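# Index the turntable one hole clockwise with the plunger

## Task

Rotate the turntable forward by exactly one hole, turning clockwise when viewed from above, so that the plunger's pin ends up seated all the way down in the new hole; the fixture must finish standing upright on the deck, with neither gripper touching it.

## Robot and tools

Robot: two arms, left_arm and right_arm, each with six revolute joints and a parallel two-finger gripper. In the scene frame the origin sits at table-top height halfway between the arms' nominal bases, +z points up, +x points out over the table, and left_arm is on the +y side. Image left and right do not match these names. Calibrated bases: left_arm at (+0.025, +0.326, +0.031) m, right_arm at (-0.004, -0.268, +0.031) m, both nearly unrotated, with +z up in each base frame.

Joint order. Every row and every per-joint list in a result uses this order: waist (joint1), shoulder (joint2), elbow (joint3), wrist roll (joint6), wrist yaw (joint5), wrist pitch (joint4). Rely on this order only. Ranges in rad: waist -2.618 to 3.054, shoulder 0.000 to 3.142, elbow 0.000 to 3.142, wrist roll -2.094 to 2.094, wrist yaw -1.571 to 1.571, wrist pitch -1.571 to 1.571. The true ends can differ by up to 0.059 rad either way. A target more than 0.059 rad beyond an end, and farther out than the joint's last reading, gets the call refused. A target past the real end is clipped to it, and the result then says "joint sent to its limit".

A row is always 14 plain numbers, even if only one arm should move: left_arm's six joint angles and its opening, then right_arm's six joint angles and its opening. Joint values are absolute target angles in radians, in the same form the Joint positions line prints. Opening runs from -1 (closed) to +1 (fully open). It is an absolute command; 0 means half open, so resend the current Tool commands value to leave a gripper unchanged.

Tools:
- execute_actions(actions, cameras): actions is a list of actions. Each action is a table of up to 15 rows, and each row lasts one 1/30 s step. A shorter table keeps its final row for the remaining steps. An empty list only returns state and images.
- move(target, speed, blend, opening_speed, blocking, cameras): target is one 14-number row, or a list of up to 15 rows sharing a 10 s budget. All joints of both arms move together along joint-space paths, so the hands trace curves. Paths shorter than 0.5 s are stretched, and paths longer than 10 s fall short. speed is the top rate in rad/s (0.01 to 12.57, default 0.5) of the joint with the farthest to travel, given once or once per target. blend (rad) rounds corners at intermediate targets. opening_speed (0.2 or more, per second on the -1..+1 scale) ramps the fingers gradually. Finger changes in later targets apply only after everything comes to rest there. blocking=false returns after about 0.5 s while the move keeps running, and a new move takes over from it. Moves do not avoid obstacles or the other arm. The added line "move:" reports done, off_target (resting more than 0.035 rad from the target), moving, held or fault, plus limits=held if steps were withheld. Being done does not mean no contact.
- wait(seconds 0 to 10): the scene runs while each arm holds its last command.
- stop: brakes a running move; it needs room to slow down.
- zoom_image(camera, region [x0,y0,x1,y1] px, at most 504x504): gives a closer look at the latest image of cam_head_left, cam_head_right, cam_left_wrist or cam_right_wrist. Each image is 896x504.
- read_manual: returns licence texts only.
- finished_scene(scene): pass the current scene's number. This ends it permanently, and the goal has to hold with the robot off the fixture.

Results: end_effector_position (m) and end_effector_quat_wxyz are given in each arm's own base frame. The point lies between the finger pads, about 1 cm behind the tips, and can be a few cm off. Fingers point along the gripper's +z axis and open along its y axis. Joint positions and Joint velocities list the six joints and then the pad gap (m; 0.094 when fully open). "Joint targets" shows where the joints are currently being driven, so resend these to hold still. "within noise" means the arm is at rest. grip_measured uses the command scale; on a hard part it reads a little narrower than the part. Step readings show intermediate joint angles. Torques have an offset and noise, are positive toward larger angles, and joints 1 to 3 wrap around at ±28 N m. "joint command not followed" means the clearance check altered that arm's targets. It does not keep the two grippers apart.

Motion limits: each joint's target is kept within a lead of its measured angle (0.339 rad for waist, shoulder and elbow, 2.2 rad for the wrist joints). Targets that would move a hand more than 200 mm are scaled back. Tiny turns may not start at all.

Grip: to grip firmly, command about 0.05 below the touch reading (more for small or round parts). To release, command well above grip_measured. Each finger pad pushes with roughly 50 to 64 N.

Avoid: dropping the fixture or letting anything leave the table, releasing parts while they move, fast impacts, pushing hard against contacts or far past them, any contact or squeeze between the two arms, and closing on the other gripper. A wrist camera cable resting on the fixture counts as touching it. Holding loads, stretched poses or pushing against unreachable poses heats motors: MOTOR HOT appears at 75 °C, a fault folds the arm at 90 °C, and the arm goes limp at 100 °C. Any arm stop is undesirable.

Each tool is called after "Emit:" as a command line: name --argument value for each argument, lists and objects as JSON in quotes; but a table of rows of numbers goes row by row, as --pt "numbers of a row", without its own name.

## Session

Emit:
execute_actions --actions '[]'

Scene clock: 0.00 s.
left_arm: end_effector_position=(+0.3695, +0.0210, +0.1447) grip_measured=+1.000 end_effector_quat_wxyz=(+0.691, -0.046, +0.720, +0.036) | right_arm: end_effector_position=(+0.3642, -0.0543, +0.1341) grip_measured=+1.000 end_effector_quat_wxyz=(+0.671, +0.135, +0.726, -0.062)
Joint names: [waist, shoulder, elbow, wrist roll, wrist yaw, wrist pitch]
Joint positions: left_arm=[-0.002 1.545 0.182 -0.017 -0.116 1.321 0.094] | right_arm=[-0.036 1.532 0.189 0.115 0.24 1.248 0.094]
Joint velocities: within noise
Joint torques (N m): no reading
Heat: left arm: 33 °C; right arm: 32 °C.
Joint targets: left_arm=[-0.002 1.540 0.186 -0.017 -0.116 1.320] | right_arm=[-0.036 1.528 0.193 0.114 0.240 1.243]
Tool commands: left_gripper/opening=+1.0 right_gripper/opening=+1.0

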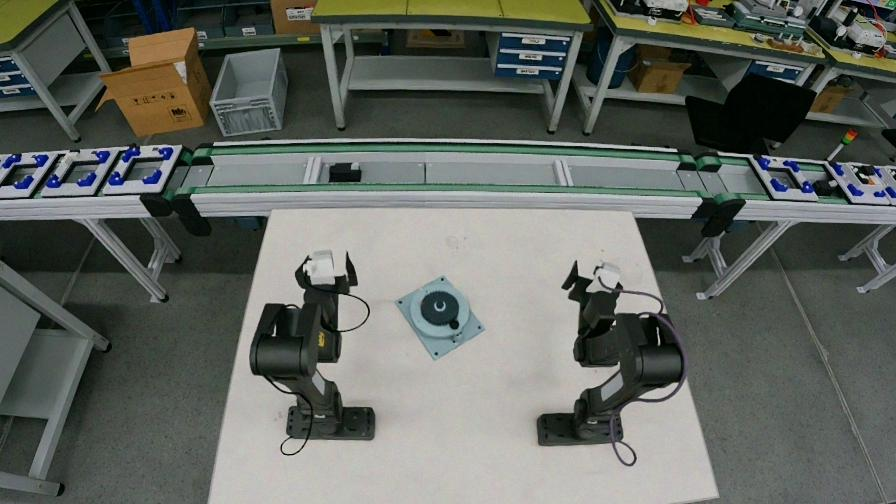

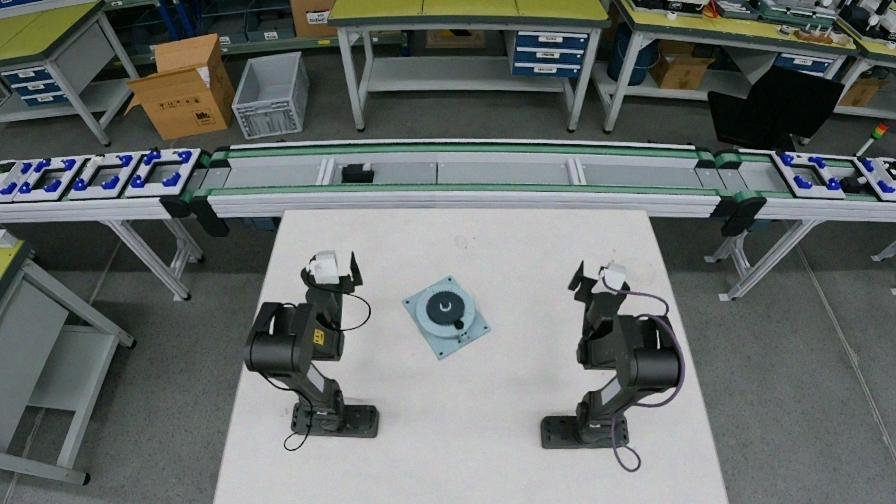

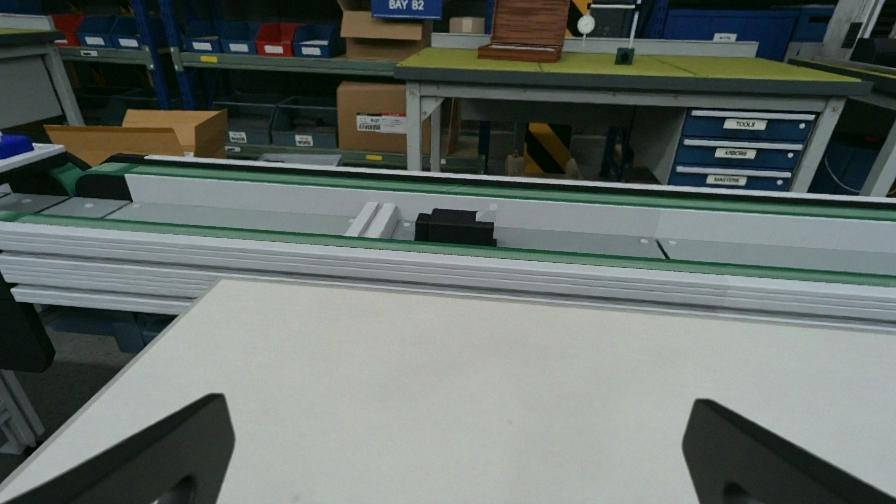

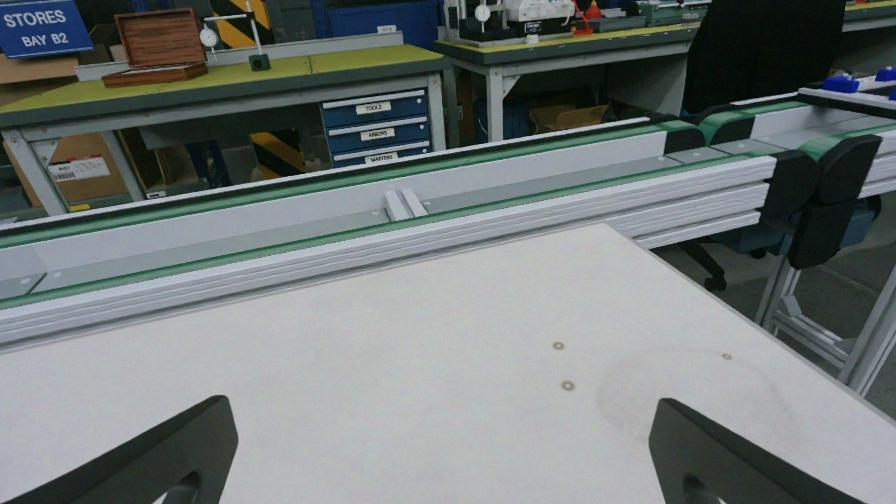

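Emit:
zoom_image --camera "cam_head_left" --region '[370, 260, 510, 370]'

Emit:
zoom_image --camera "cam_head_right" --region '[370, 260, 510, 370]'

Scaled by 3.600 from the camera's 896x504 image, which has a finer 1280x720 frame.

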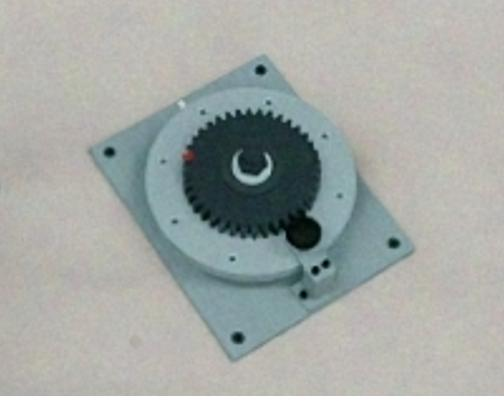

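Scaled by 3.600 from the camera's 896x504 image, which has a finer 1280x720 frame.

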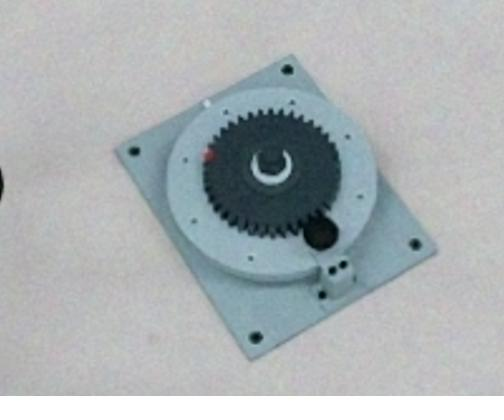

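Emit:
move --target '[-0.751, 2.0385, 1.895, 0, 0, -1.4275, 1, -0.036, 1.528, 0.193, 0.114, 0.24, 1.243, 1]' --speed 1.0

Scene clock: 151.37 s.
left_arm: end_effector_position=(+0.2843, -0.2632, +0.1308) grip_measured=+1.000 end_effector_quat_wxyz=(+0.005, +0.363, +0.932, +0.001) | right_arm: end_effector_position=(+0.3642, -0.0543, +0.1341) grip_measured=+1.000 end_effector_quat_wxyz=(+0.671, +0.135, +0.726, -0.062)
Joint names: [waist, shoulder, elbow, wrist roll, wrist yaw, wrist pitch]
Joint positions: left_arm=[-0.752 2.018 1.867 -0.01 -0.005 -1.411 0.094] | right_arm=[-0.036 1.532 0.189 0.115 0.24 1.248 0.094]
Joint velocities: within noise
Joint torques (N m): left_arm=[0.01 -8.92 7.08 0.13 0.04 0.24] | right_arm=[-0.12 -4.52 6.12 0 0 1.7]
Heat: left arm: 34 °C; right arm: 36 °C.
Joint targets: left_arm=[-0.751 2.039 1.895 0.000 0.000 -1.428] | right_arm=[-0.036 1.528 0.193 0.114 0.240 1.243]
move: done

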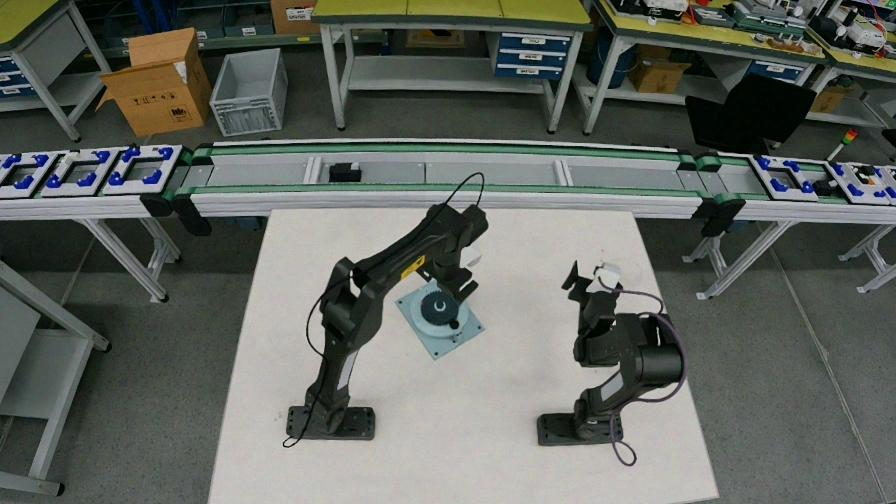

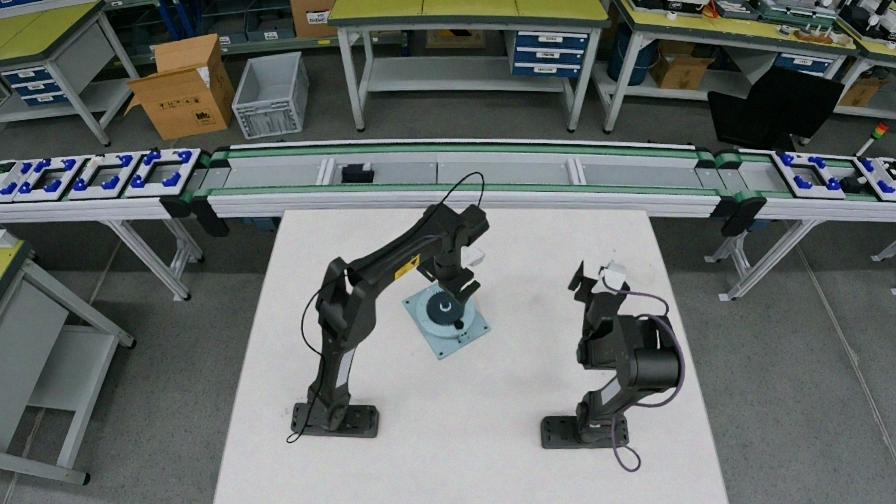

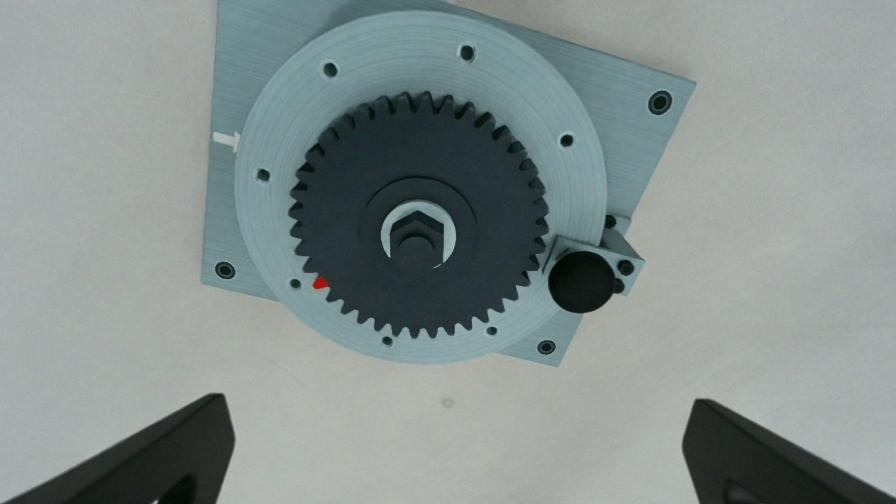

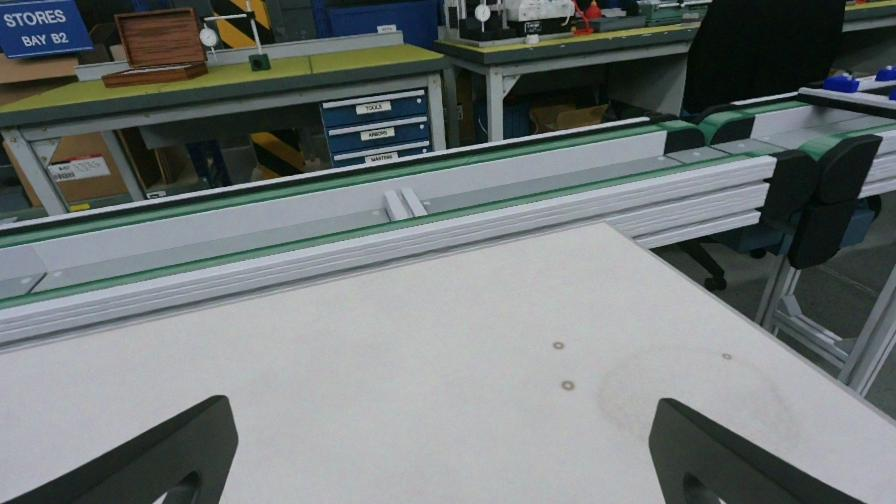

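Emit:
zoom_image --camera "cam_left_wrist" --region '[200, 0, 704, 380]'

Emit:
zoom_image --camera "cam_left_wrist" --region '[500, 180, 680, 380]'

Scaled by 1.000.

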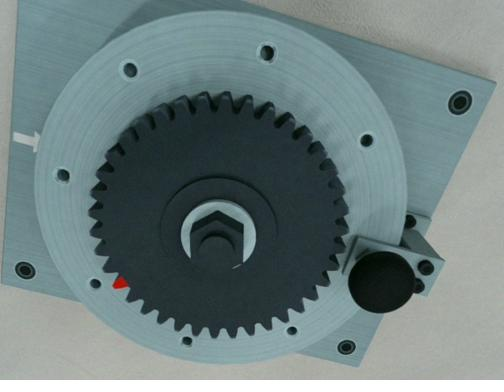

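Scaled by 2.520 from the camera's 896x504 image, which has a finer 1280x720 frame.

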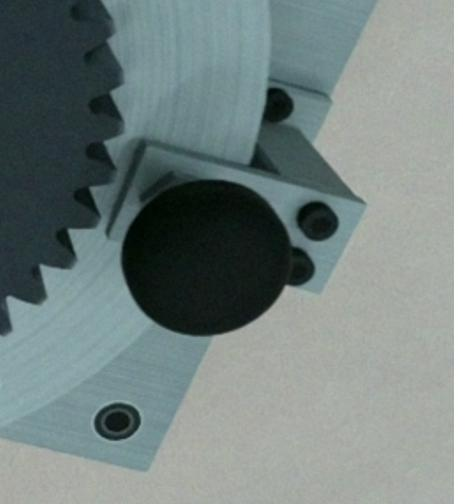

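Emit:
zoom_image --camera "cam_left_wrist" --region '[340, 160, 500, 310]'

Scaled by 3.150 from the camera's 896x504 image, which has a finer 1280x720 frame.

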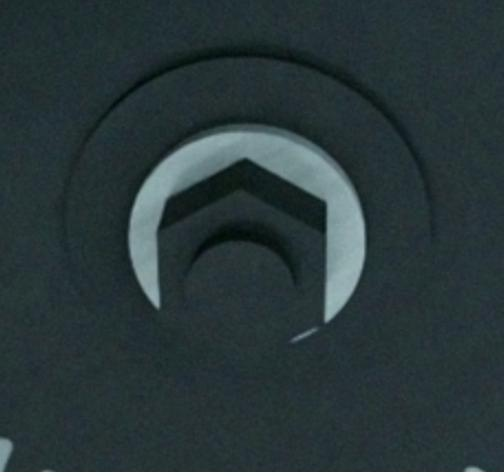

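Emit:
move --target '[-0.751, 2.0385, 1.895, 0, 0, -1.4275, 1, 0.896, 1.0914, 0.1233, 0, 0, 0.618, 1]' --speed 1.0

Scene clock: 297.80 s.
left_arm: end_effector_position=(+0.2842, -0.2630, +0.1308) grip_measured=+1.000 end_effector_quat_wxyz=(+0.005, +0.363, +0.932, +0.001) | right_arm: end_effector_position=(+0.2043, +0.2499, +0.1008) grip_measured=+1.000 end_effector_quat_wxyz=(+0.519, -0.346, +0.742, +0.244)
Joint names: [waist, shoulder, elbow, wrist roll, wrist yaw, wrist pitch]
Joint positions: left_arm=[-0.752 2.018 1.867 -0.009 -0.005 -1.412 0.094] | right_arm=[0.888 1.107 0.133 0.008 0.011 0.625 0.094]
Joint velocities: within noise
Joint torques (N m): left_arm=[0.02 -8.9 7.05 0.13 0.05 0.24] | right_arm=[0.73 -3.21 6.8 -0.07 -0.14 1.68]
Heat: left arm: 36 °C; right arm: 38 °C.
Joint targets: left_arm=[-0.751 2.039 1.895 0.000 0.000 -1.427] | right_arm=[0.896 1.092 0.123 0.000 0.000 0.618]
move: done

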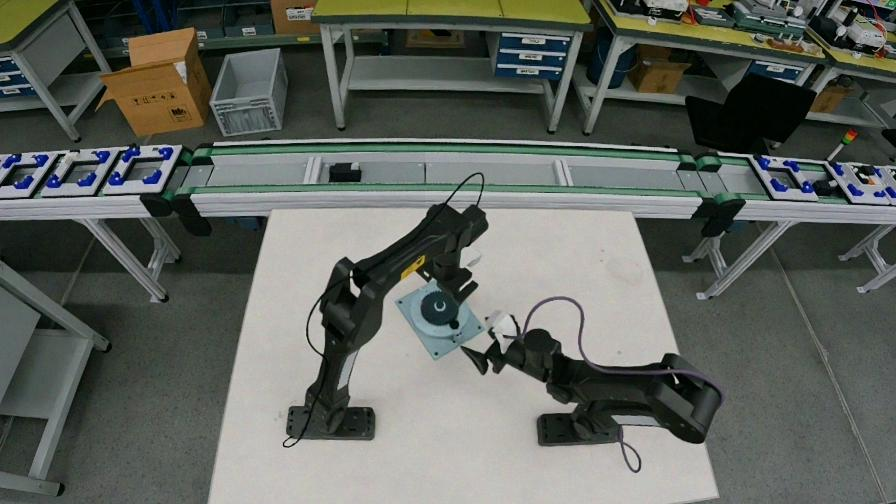

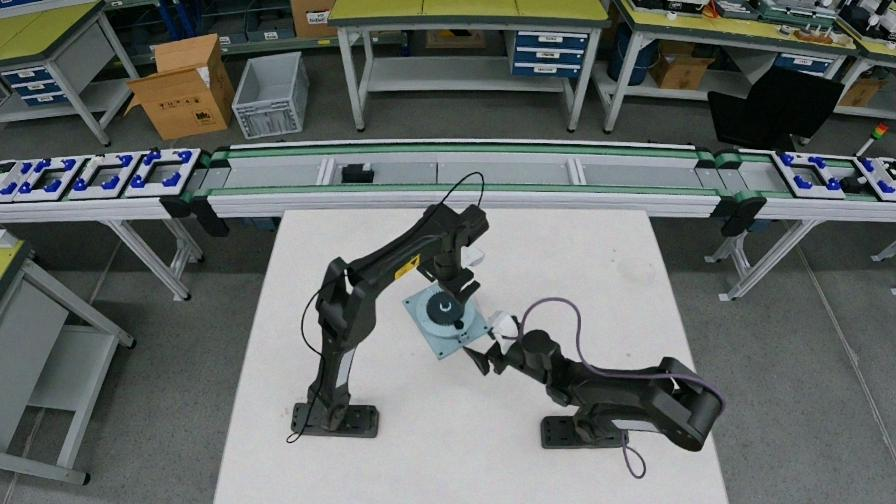

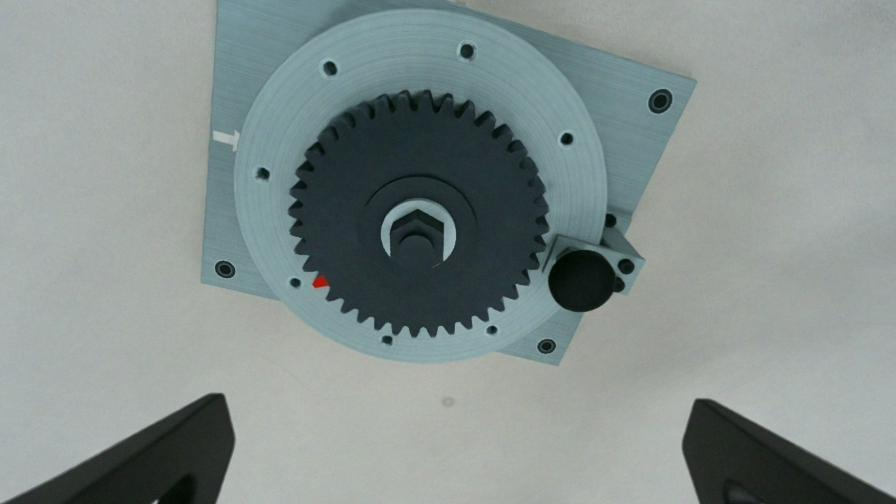

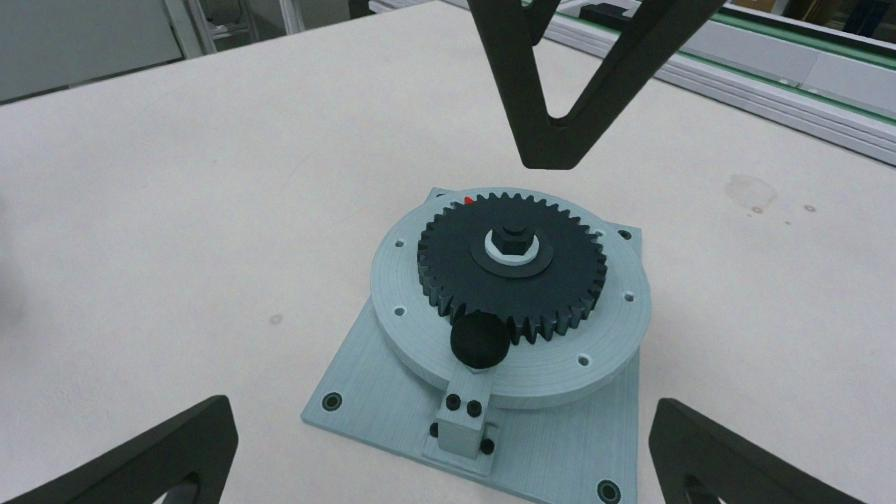

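Emit:
zoom_image --camera "cam_right_wrist" --region '[360, 160, 680, 504]'

Emit:
zoom_image --camera "cam_right_wrist" --region '[410, 280, 540, 480]'

Scaled by 1.465 from the camera's 896x504 image, which has a finer 1280x720 frame.

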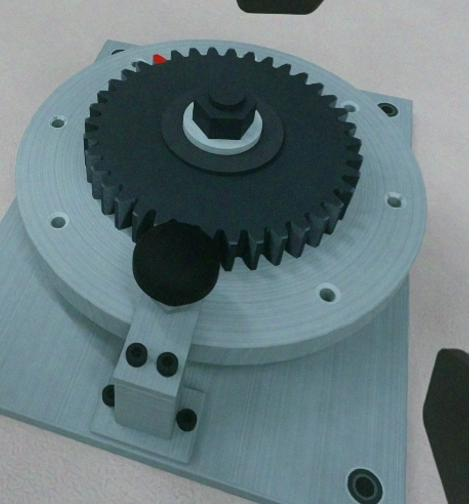

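Scaled by 2.520 from the camera's 896x504 image, which has a finer 1280x720 frame.

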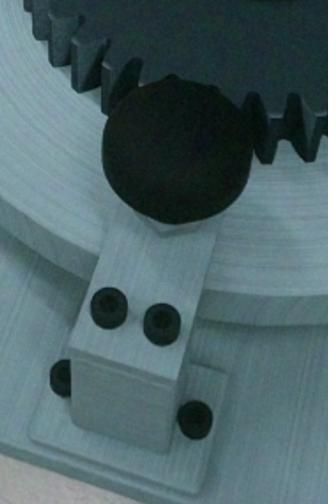

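Emit:
move --target '[-0.751, 2.0466, 1.7095, 0.005, 0.003, -1.242, 1, 0.896, 1.0914, 0.1233, 0, 0, 0.618, 1]' --speed 0.5

Scene clock: 363.33 s.
left_arm: end_effector_position=(+0.2847, -0.2638, +0.0878) grip_measured=+1.000 end_effector_quat_wxyz=(-0.001, +0.365, +0.931, +0.003) | right_arm: end_effector_position=(+0.2042, +0.2499, +0.1006) grip_measured=+1.000 end_effector_quat_wxyz=(+0.519, -0.347, +0.742, +0.244)
Joint names: [waist, shoulder, elbow, wrist roll, wrist yaw, wrist pitch]
Joint positions: left_arm=[-0.752 2.033 1.719 -0.005 -0.004 -1.261 0.094] | right_arm=[0.888 1.107 0.133 0.007 0.011 0.624 0.094]
Joint velocities: within noise
Joint torques (N m): left_arm=[0.02 -9.72 4.18 0.11 0.05 0.6] | right_arm=[0.7 -3.23 6.8 -0.05 -0.13 1.67]
Heat: left arm: 36 °C; right arm: 39 °C.
Joint targets: left_arm=[-0.751 2.047 1.709 0.005 0.003 -1.242] | right_arm=[0.896 1.092 0.123 0.000 0.000 0.618]
move: done

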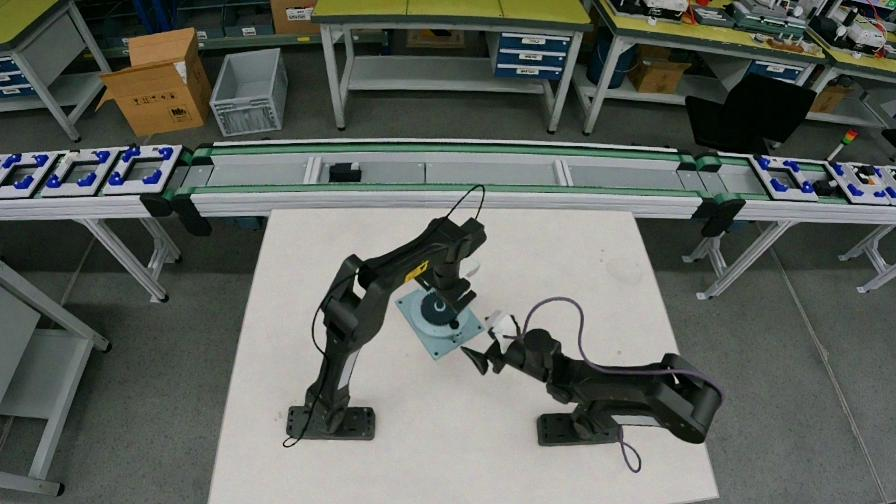

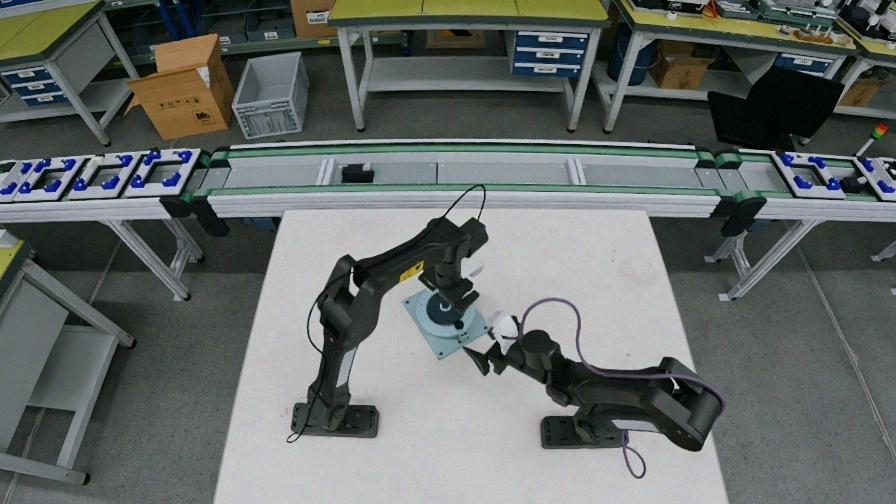

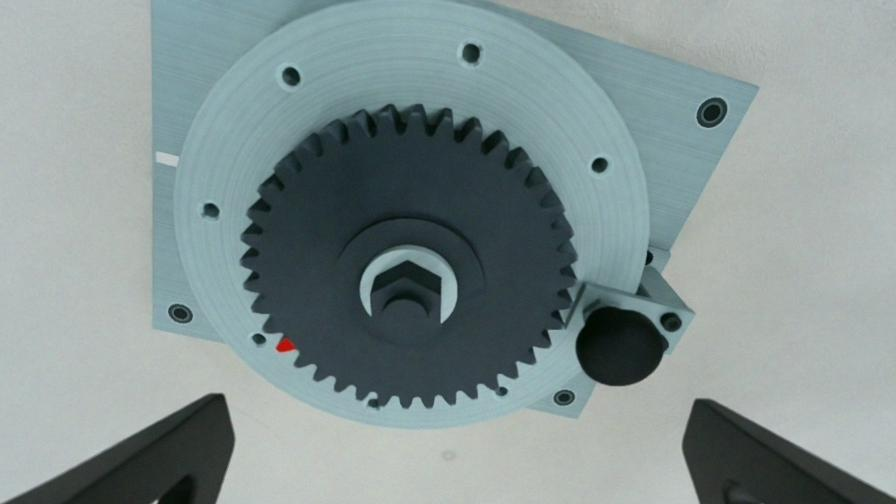

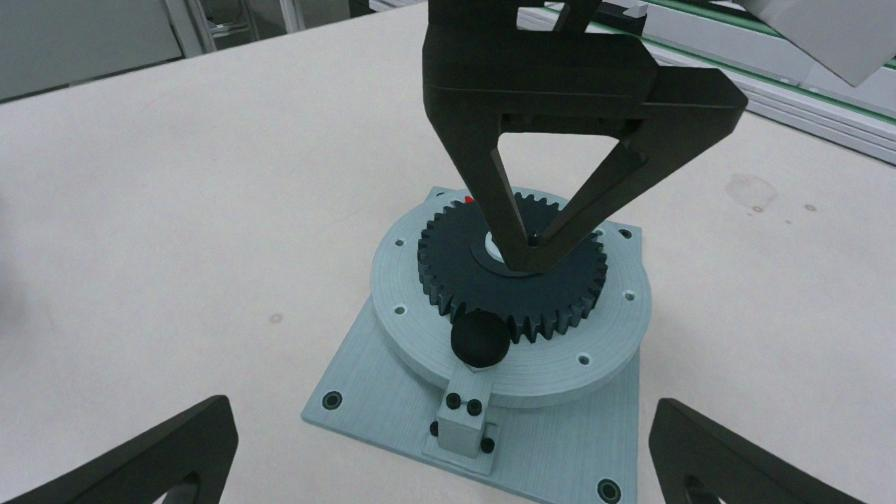

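Emit:
zoom_image --camera "cam_left_wrist" --region '[330, 220, 490, 350]'

Emit:
zoom_image --camera "cam_left_wrist" --region '[540, 240, 720, 420]'

Scaled by 3.150 from the camera's 896x504 image, which has a finer 1280x720 frame.

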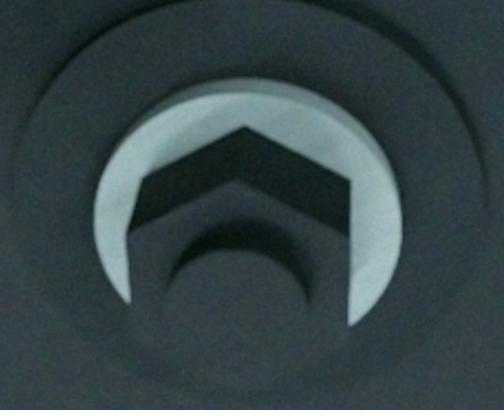

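Scaled by 2.800 from the camera's 896x504 image, which has a finer 1280x720 frame.

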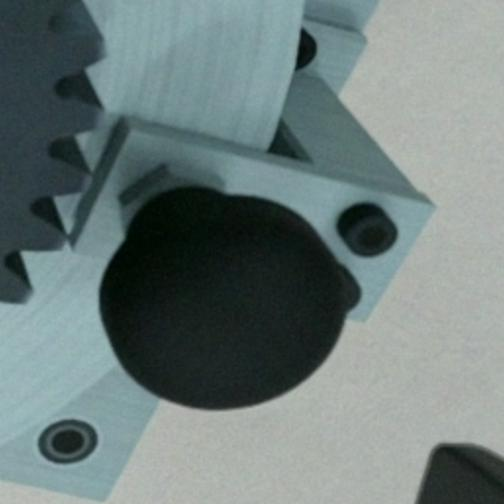

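Emit:
move --pt "-0.35 2.0385 1.895 0 0 -1.4275 1 0.896 1.0914 0.1233 0 0 0.618 1" --pt "-0.35 2.0385 1.895 0 0 -1.4275 1 1.052 1.7932 0.4023 0.14 0.473 1.0909 0.1" --speed 0.7

Scene clock: 598.10 s.
left_arm: end_effector_position=(+0.3655, -0.1297, +0.1256) grip_measured=+1.000 end_effector_quat_wxyz=(-0.002, +0.169, +0.986, +0.001) | right_arm: end_effector_position=(+0.2658, +0.3030, +0.0745) grip_measured=+0.102 end_effector_quat_wxyz=(+0.578, -0.231, +0.766, +0.163)
Joint names: [waist, shoulder, elbow, wrist roll, wrist yaw, wrist pitch]
Joint positions: left_arm=[-0.344 2.033 1.869 -0.004 -0.002 -1.412 0.094] | right_arm=[1.045 1.78 0.385 0.125 0.458 1.079 0.052]
Joint velocities: within noise
Joint torques (N m): left_arm=[-0.49 -10.41 6.94 0.07 0.01 0.2] | right_arm=[0.58 -5.24 7.05 0.16 0.22 1.81]
Heat: left arm: 36 °C; right arm: 40 °C.
Joint targets: left_arm=[-0.350 2.038 1.895 0.000 0.000 -1.427] | right_arm=[1.052 1.793 0.402 0.140 0.473 1.091]
move: done

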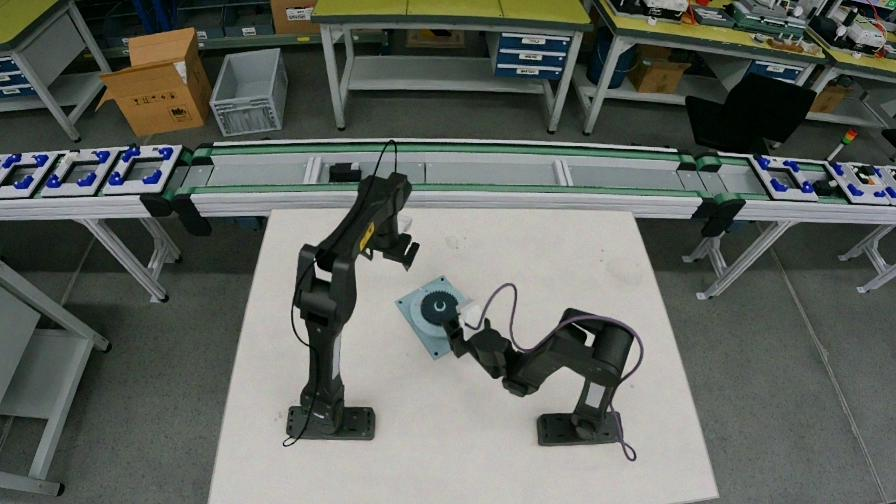

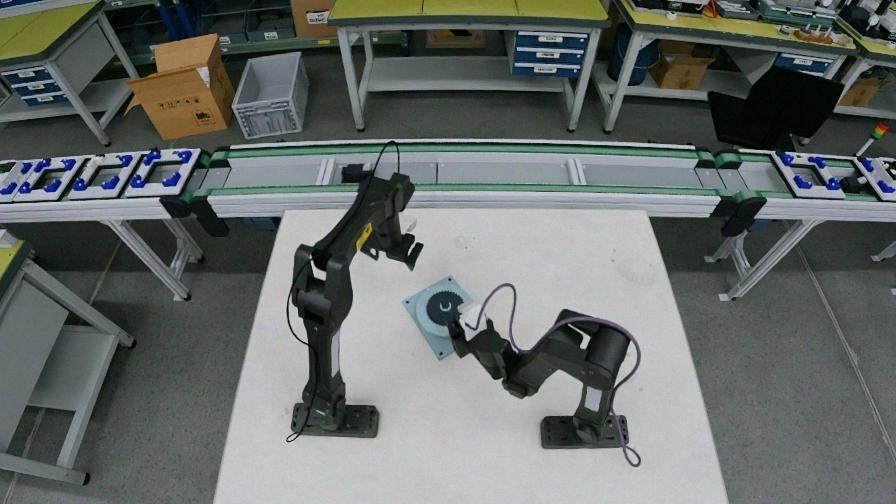

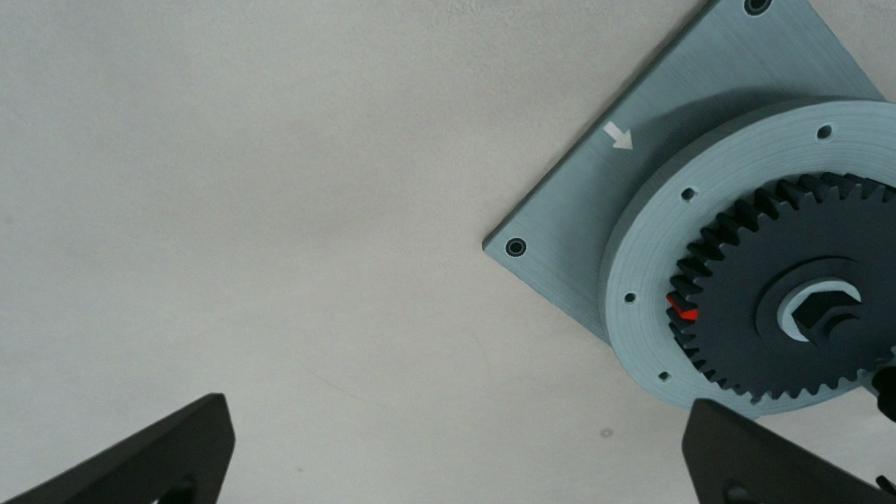

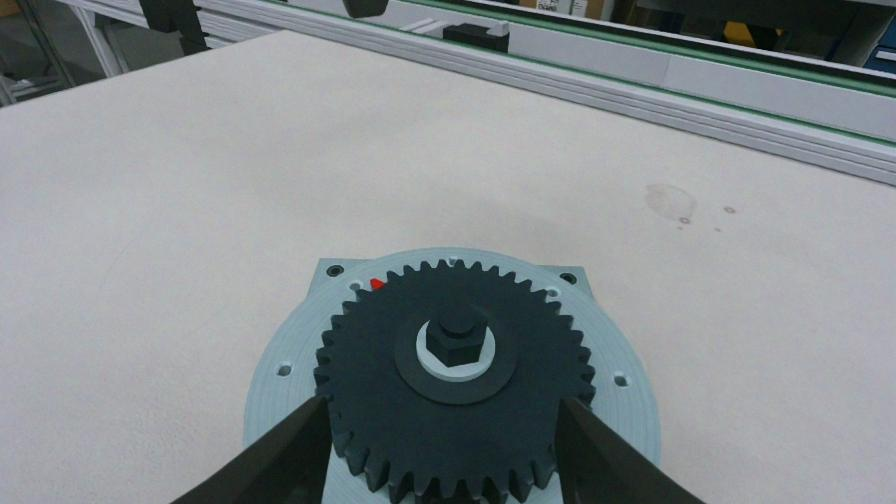

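Emit:
move --target '[-0.35, 2.0385, 1.895, 0, 0, -1.4275, 1, 1.052, 1.9788, 0.4055, 0.14, 0.473, 1.2733, 0.1]' --speed 0.3 --cameras '["cam_right_wrist", "cam_left_wrist"]'

Scene clock: 639.43 s.
left_arm: end_effector_position=(+0.3655, -0.1297, +0.1256) grip_measured=+1.000 end_effector_quat_wxyz=(-0.002, +0.169, +0.986, +0.001) | right_arm: end_effector_position=(+0.2679, +0.3064, +0.0455) grip_measured=+0.102 end_effector_quat_wxyz=(+0.577, -0.230, +0.767, +0.162)
Joint names: [waist, shoulder, elbow, wrist roll, wrist yaw, wrist pitch]
Joint positions: left_arm=[-0.344 2.033 1.869 -0.004 -0.002 -1.412 0.094] | right_arm=[1.045 1.963 0.392 0.128 0.458 1.252 0.052]
Joint velocities: within noise
Joint torques (N m): left_arm=[-0.54 -10.4 6.97 0.07 0 0.2] | right_arm=[0.58 -5.72 5.49 0.15 0.22 1.86]
Heat: left arm: 37 °C; right arm: 39 °C.
Joint targets: left_arm=[-0.350 2.038 1.895 0.000 0.000 -1.427] | right_arm=[1.052 1.979 0.405 0.140 0.473 1.273]
move: done
Images, in order (width x height): cam_left_wrist 896x504, cam_right_wrist 896x504.

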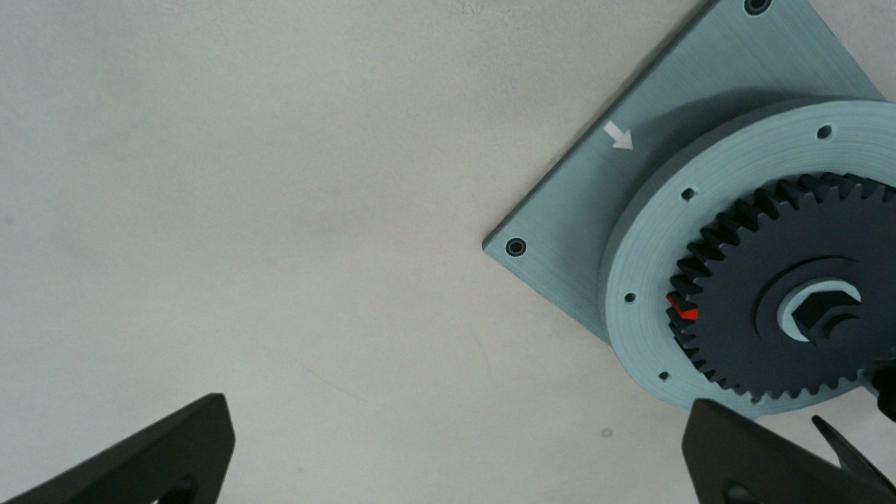

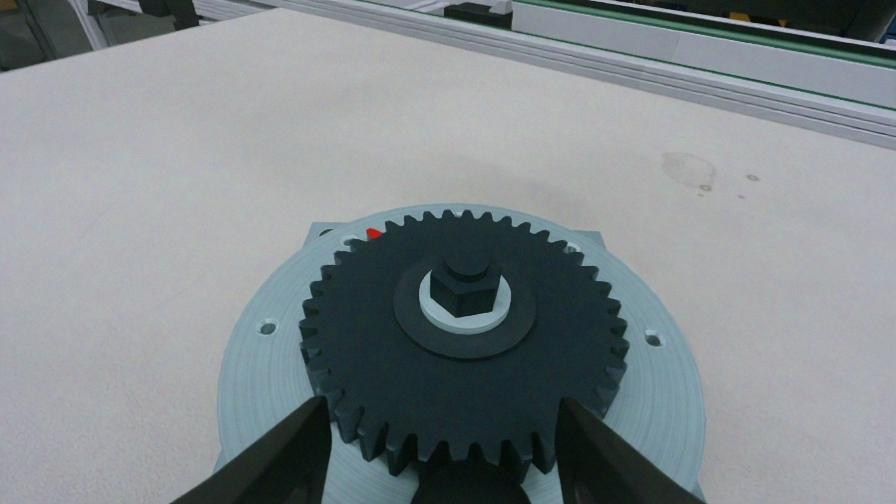

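Emit:
move --target '[-0.35, 2.0385, 1.895, 0, 0, -1.4275, 1, 1.032, 2.0722, 0.3992, 0.14, 0.454, 1.373, 0.1]' --speed 0.3 --cameras '["cam_right_wrist", "cam_left_wrist"]'

Scene clock: 662.27 s.
left_arm: end_effector_position=(+0.3655, -0.1297, +0.1256) grip_measured=+1.000 end_effector_quat_wxyz=(-0.002, +0.169, +0.986, +0.001) | right_arm: end_effector_position=(+0.2675, +0.3054, +0.0301) grip_measured=+0.102 end_effector_quat_wxyz=(+0.576, -0.230, +0.768, +0.161)
Joint names: [waist, shoulder, elbow, wrist roll, wrist yaw, wrist pitch]
Joint positions: left_arm=[-0.344 2.033 1.869 -0.004 -0.002 -1.412 0.094] | right_arm=[1.044 2.051 0.392 0.129 0.458 1.335 0.052]
Joint velocities: within noise
Joint torques (N m): left_arm=[-0.54 -10.43 6.94 0.07 0.01 0.2] | right_arm=[-1.32 -5.63 4.29 0.12 0.02 2.04]
Heat: left arm: 37 °C; right arm: 41 °C.
Joint targets: left_arm=[-0.350 2.038 1.895 0.000 0.000 -1.427] | right_arm=[1.032 2.072 0.399 0.140 0.454 1.373]
move: off_target (right_arm); right_arm: the wrist pitch is farthest, 0.038 rad from its target
Images, in order (width x height): cam_left_wrist 896x504, cam_right_wrist 896x504.

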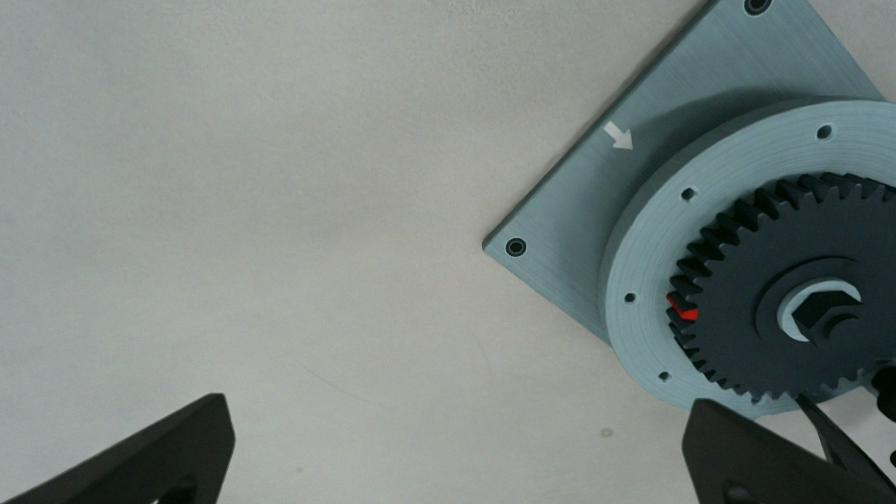

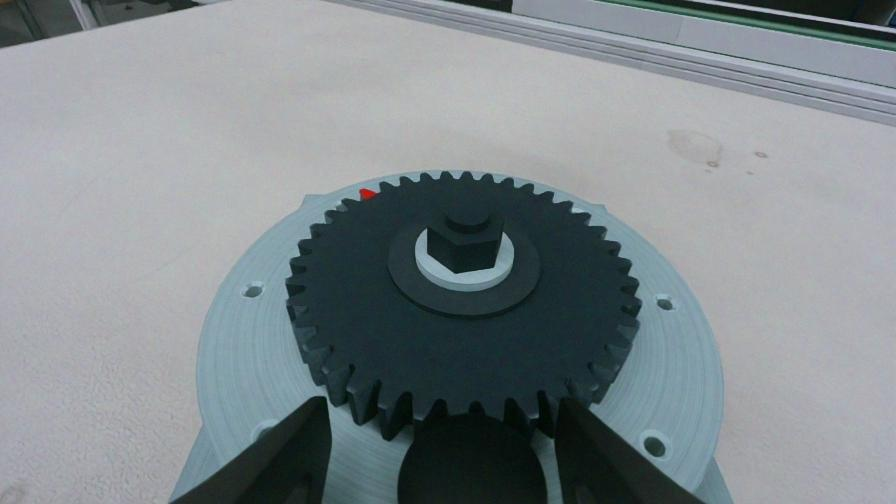

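Emit:
move --target '[-0.35, 2.0385, 1.895, 0, 0, -1.4275, 1, 1.016, 2.1036, 0.4023, 0.14, 0.427, 1.4013, 0.1]' --speed 0.3 --cameras '["cam_right_wrist", "cam_left_wrist"]'

Scene clock: 690.73 s.
left_arm: end_effector_position=(+0.3655, -0.1297, +0.1256) grip_measured=+1.000 end_effector_quat_wxyz=(-0.002, +0.169, +0.986, +0.001) | right_arm: end_effector_position=(+0.2672, +0.3058, +0.0298) grip_measured=+0.102 end_effector_quat_wxyz=(+0.580, -0.227, +0.764, +0.169)
Joint names: [waist, shoulder, elbow, wrist roll, wrist yaw, wrist pitch]
Joint positions: left_arm=[-0.344 2.033 1.869 -0.004 -0.002 -1.412 0.094] | right_arm=[1.042 2.078 0.388 0.13 0.45 1.385 0.052]
Joint velocities: within noise
Joint torques (N m): left_arm=[-0.51 -10.41 6.94 0.07 0 0.2] | right_arm=[-2.55 -5.3 4.88 0.12 -0.13 1.82]
Heat: left arm: 37 °C; right arm: 42 °C.
Joint targets: left_arm=[-0.350 2.038 1.895 0.000 0.000 -1.427] | right_arm=[1.016 2.104 0.402 0.140 0.427 1.401]
move: done
Images, in order (width x height): cam_left_wrist 896x504, cam_right_wrist 896x504.

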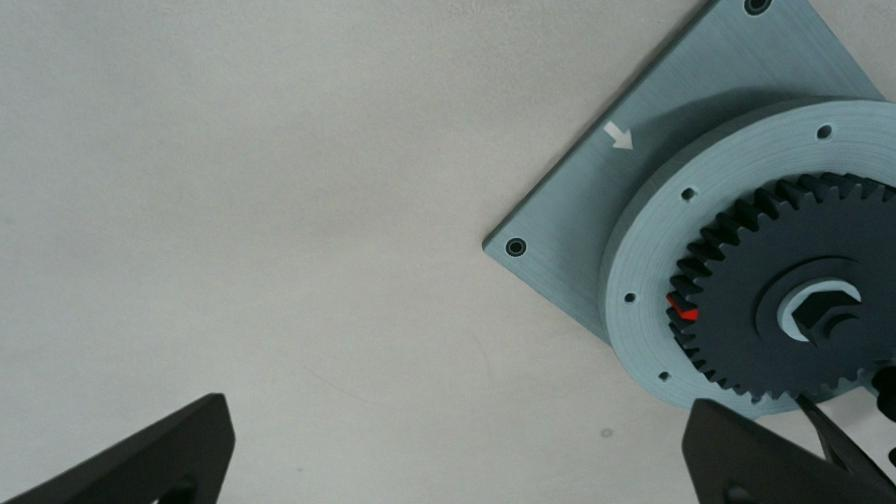

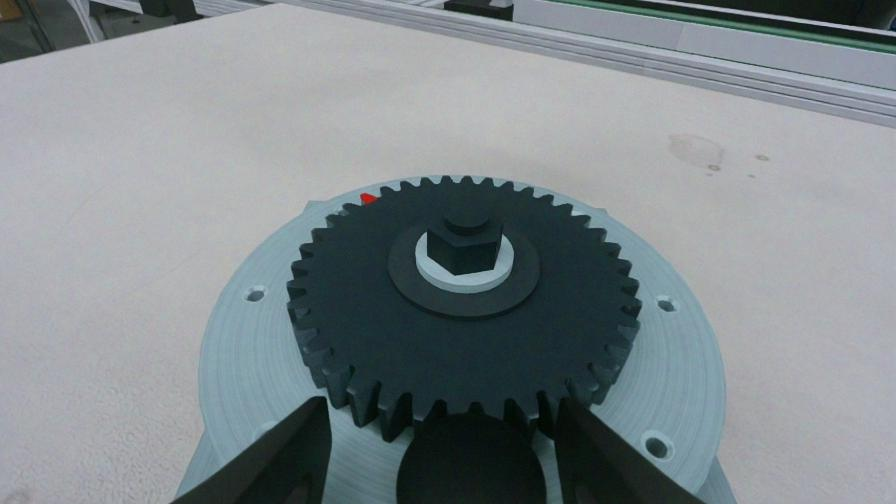

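Emit:
move --pt "-0.35 2.0385 1.895 0 0 -1.4275 1 1.11 1.7932 0.4023 0.14 0.53 1.0909 0.1" --pt "-0.35 2.0385 1.895 0 0 -1.4275 1 1.017 1.7932 0.4023 0.14 0.427 1.0909 0.1" --pt "-0.35 2.0385 1.895 0 0 -1.4275 1 1.017 2.0722 0.3992 0.14 0.427 1.373 0.1" --speed 0.4 --cameras '["cam_right_wrist", "cam_left_wrist"]'

Scene clock: 764.47 s.
left_arm: end_effector_position=(+0.3655, -0.1297, +0.1256) grip_measured=+1.000 end_effector_quat_wxyz=(-0.002, +0.169, +0.986, +0.001) | right_arm: end_effector_position=(+0.2714, +0.3018, +0.0284) grip_measured=+0.102 end_effector_quat_wxyz=(+0.572, -0.229, +0.770, +0.164)
Joint names: [waist, shoulder, elbow, wrist roll, wrist yaw, wrist pitch]
Joint positions: left_arm=[-0.344 2.033 1.869 -0.004 -0.002 -1.412 0.094] | right_arm=[1.021 2.053 0.389 0.132 0.433 1.338 0.052]
Joint velocities: within noise
Joint torques (N m): left_arm=[-0.51 -10.4 6.98 0.06 0.01 0.21] | right_arm=[-0.42 -5.76 4.59 0.11 0 2.01]
Heat: left arm: 37 °C; right arm: 42 °C.
Joint targets: left_arm=[-0.350 2.038 1.895 0.000 0.000 -1.427] | right_arm=[1.017 2.072 0.399 0.140 0.427 1.373]
move: done
Images, in order (width x height): cam_left_wrist 896x504, cam_right_wrist 896x504.

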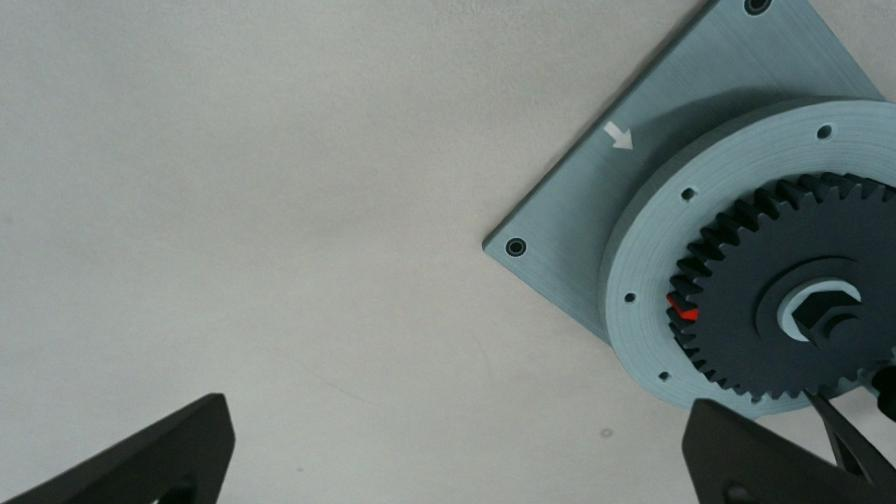

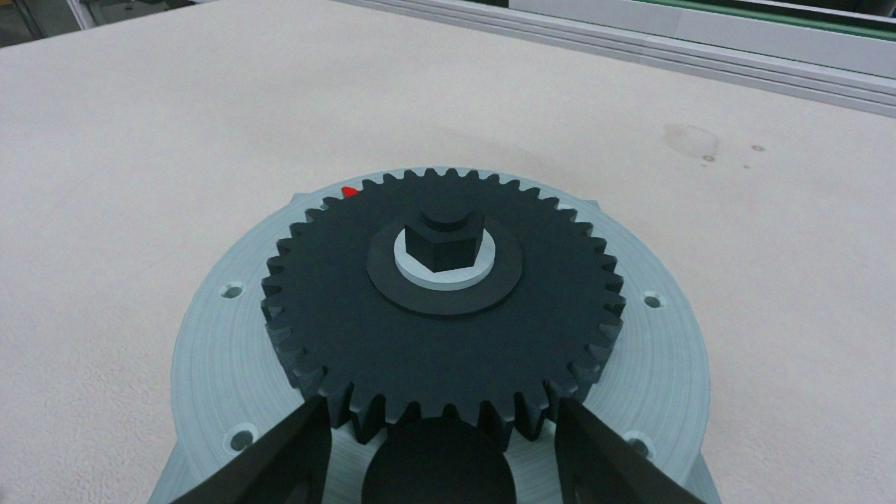

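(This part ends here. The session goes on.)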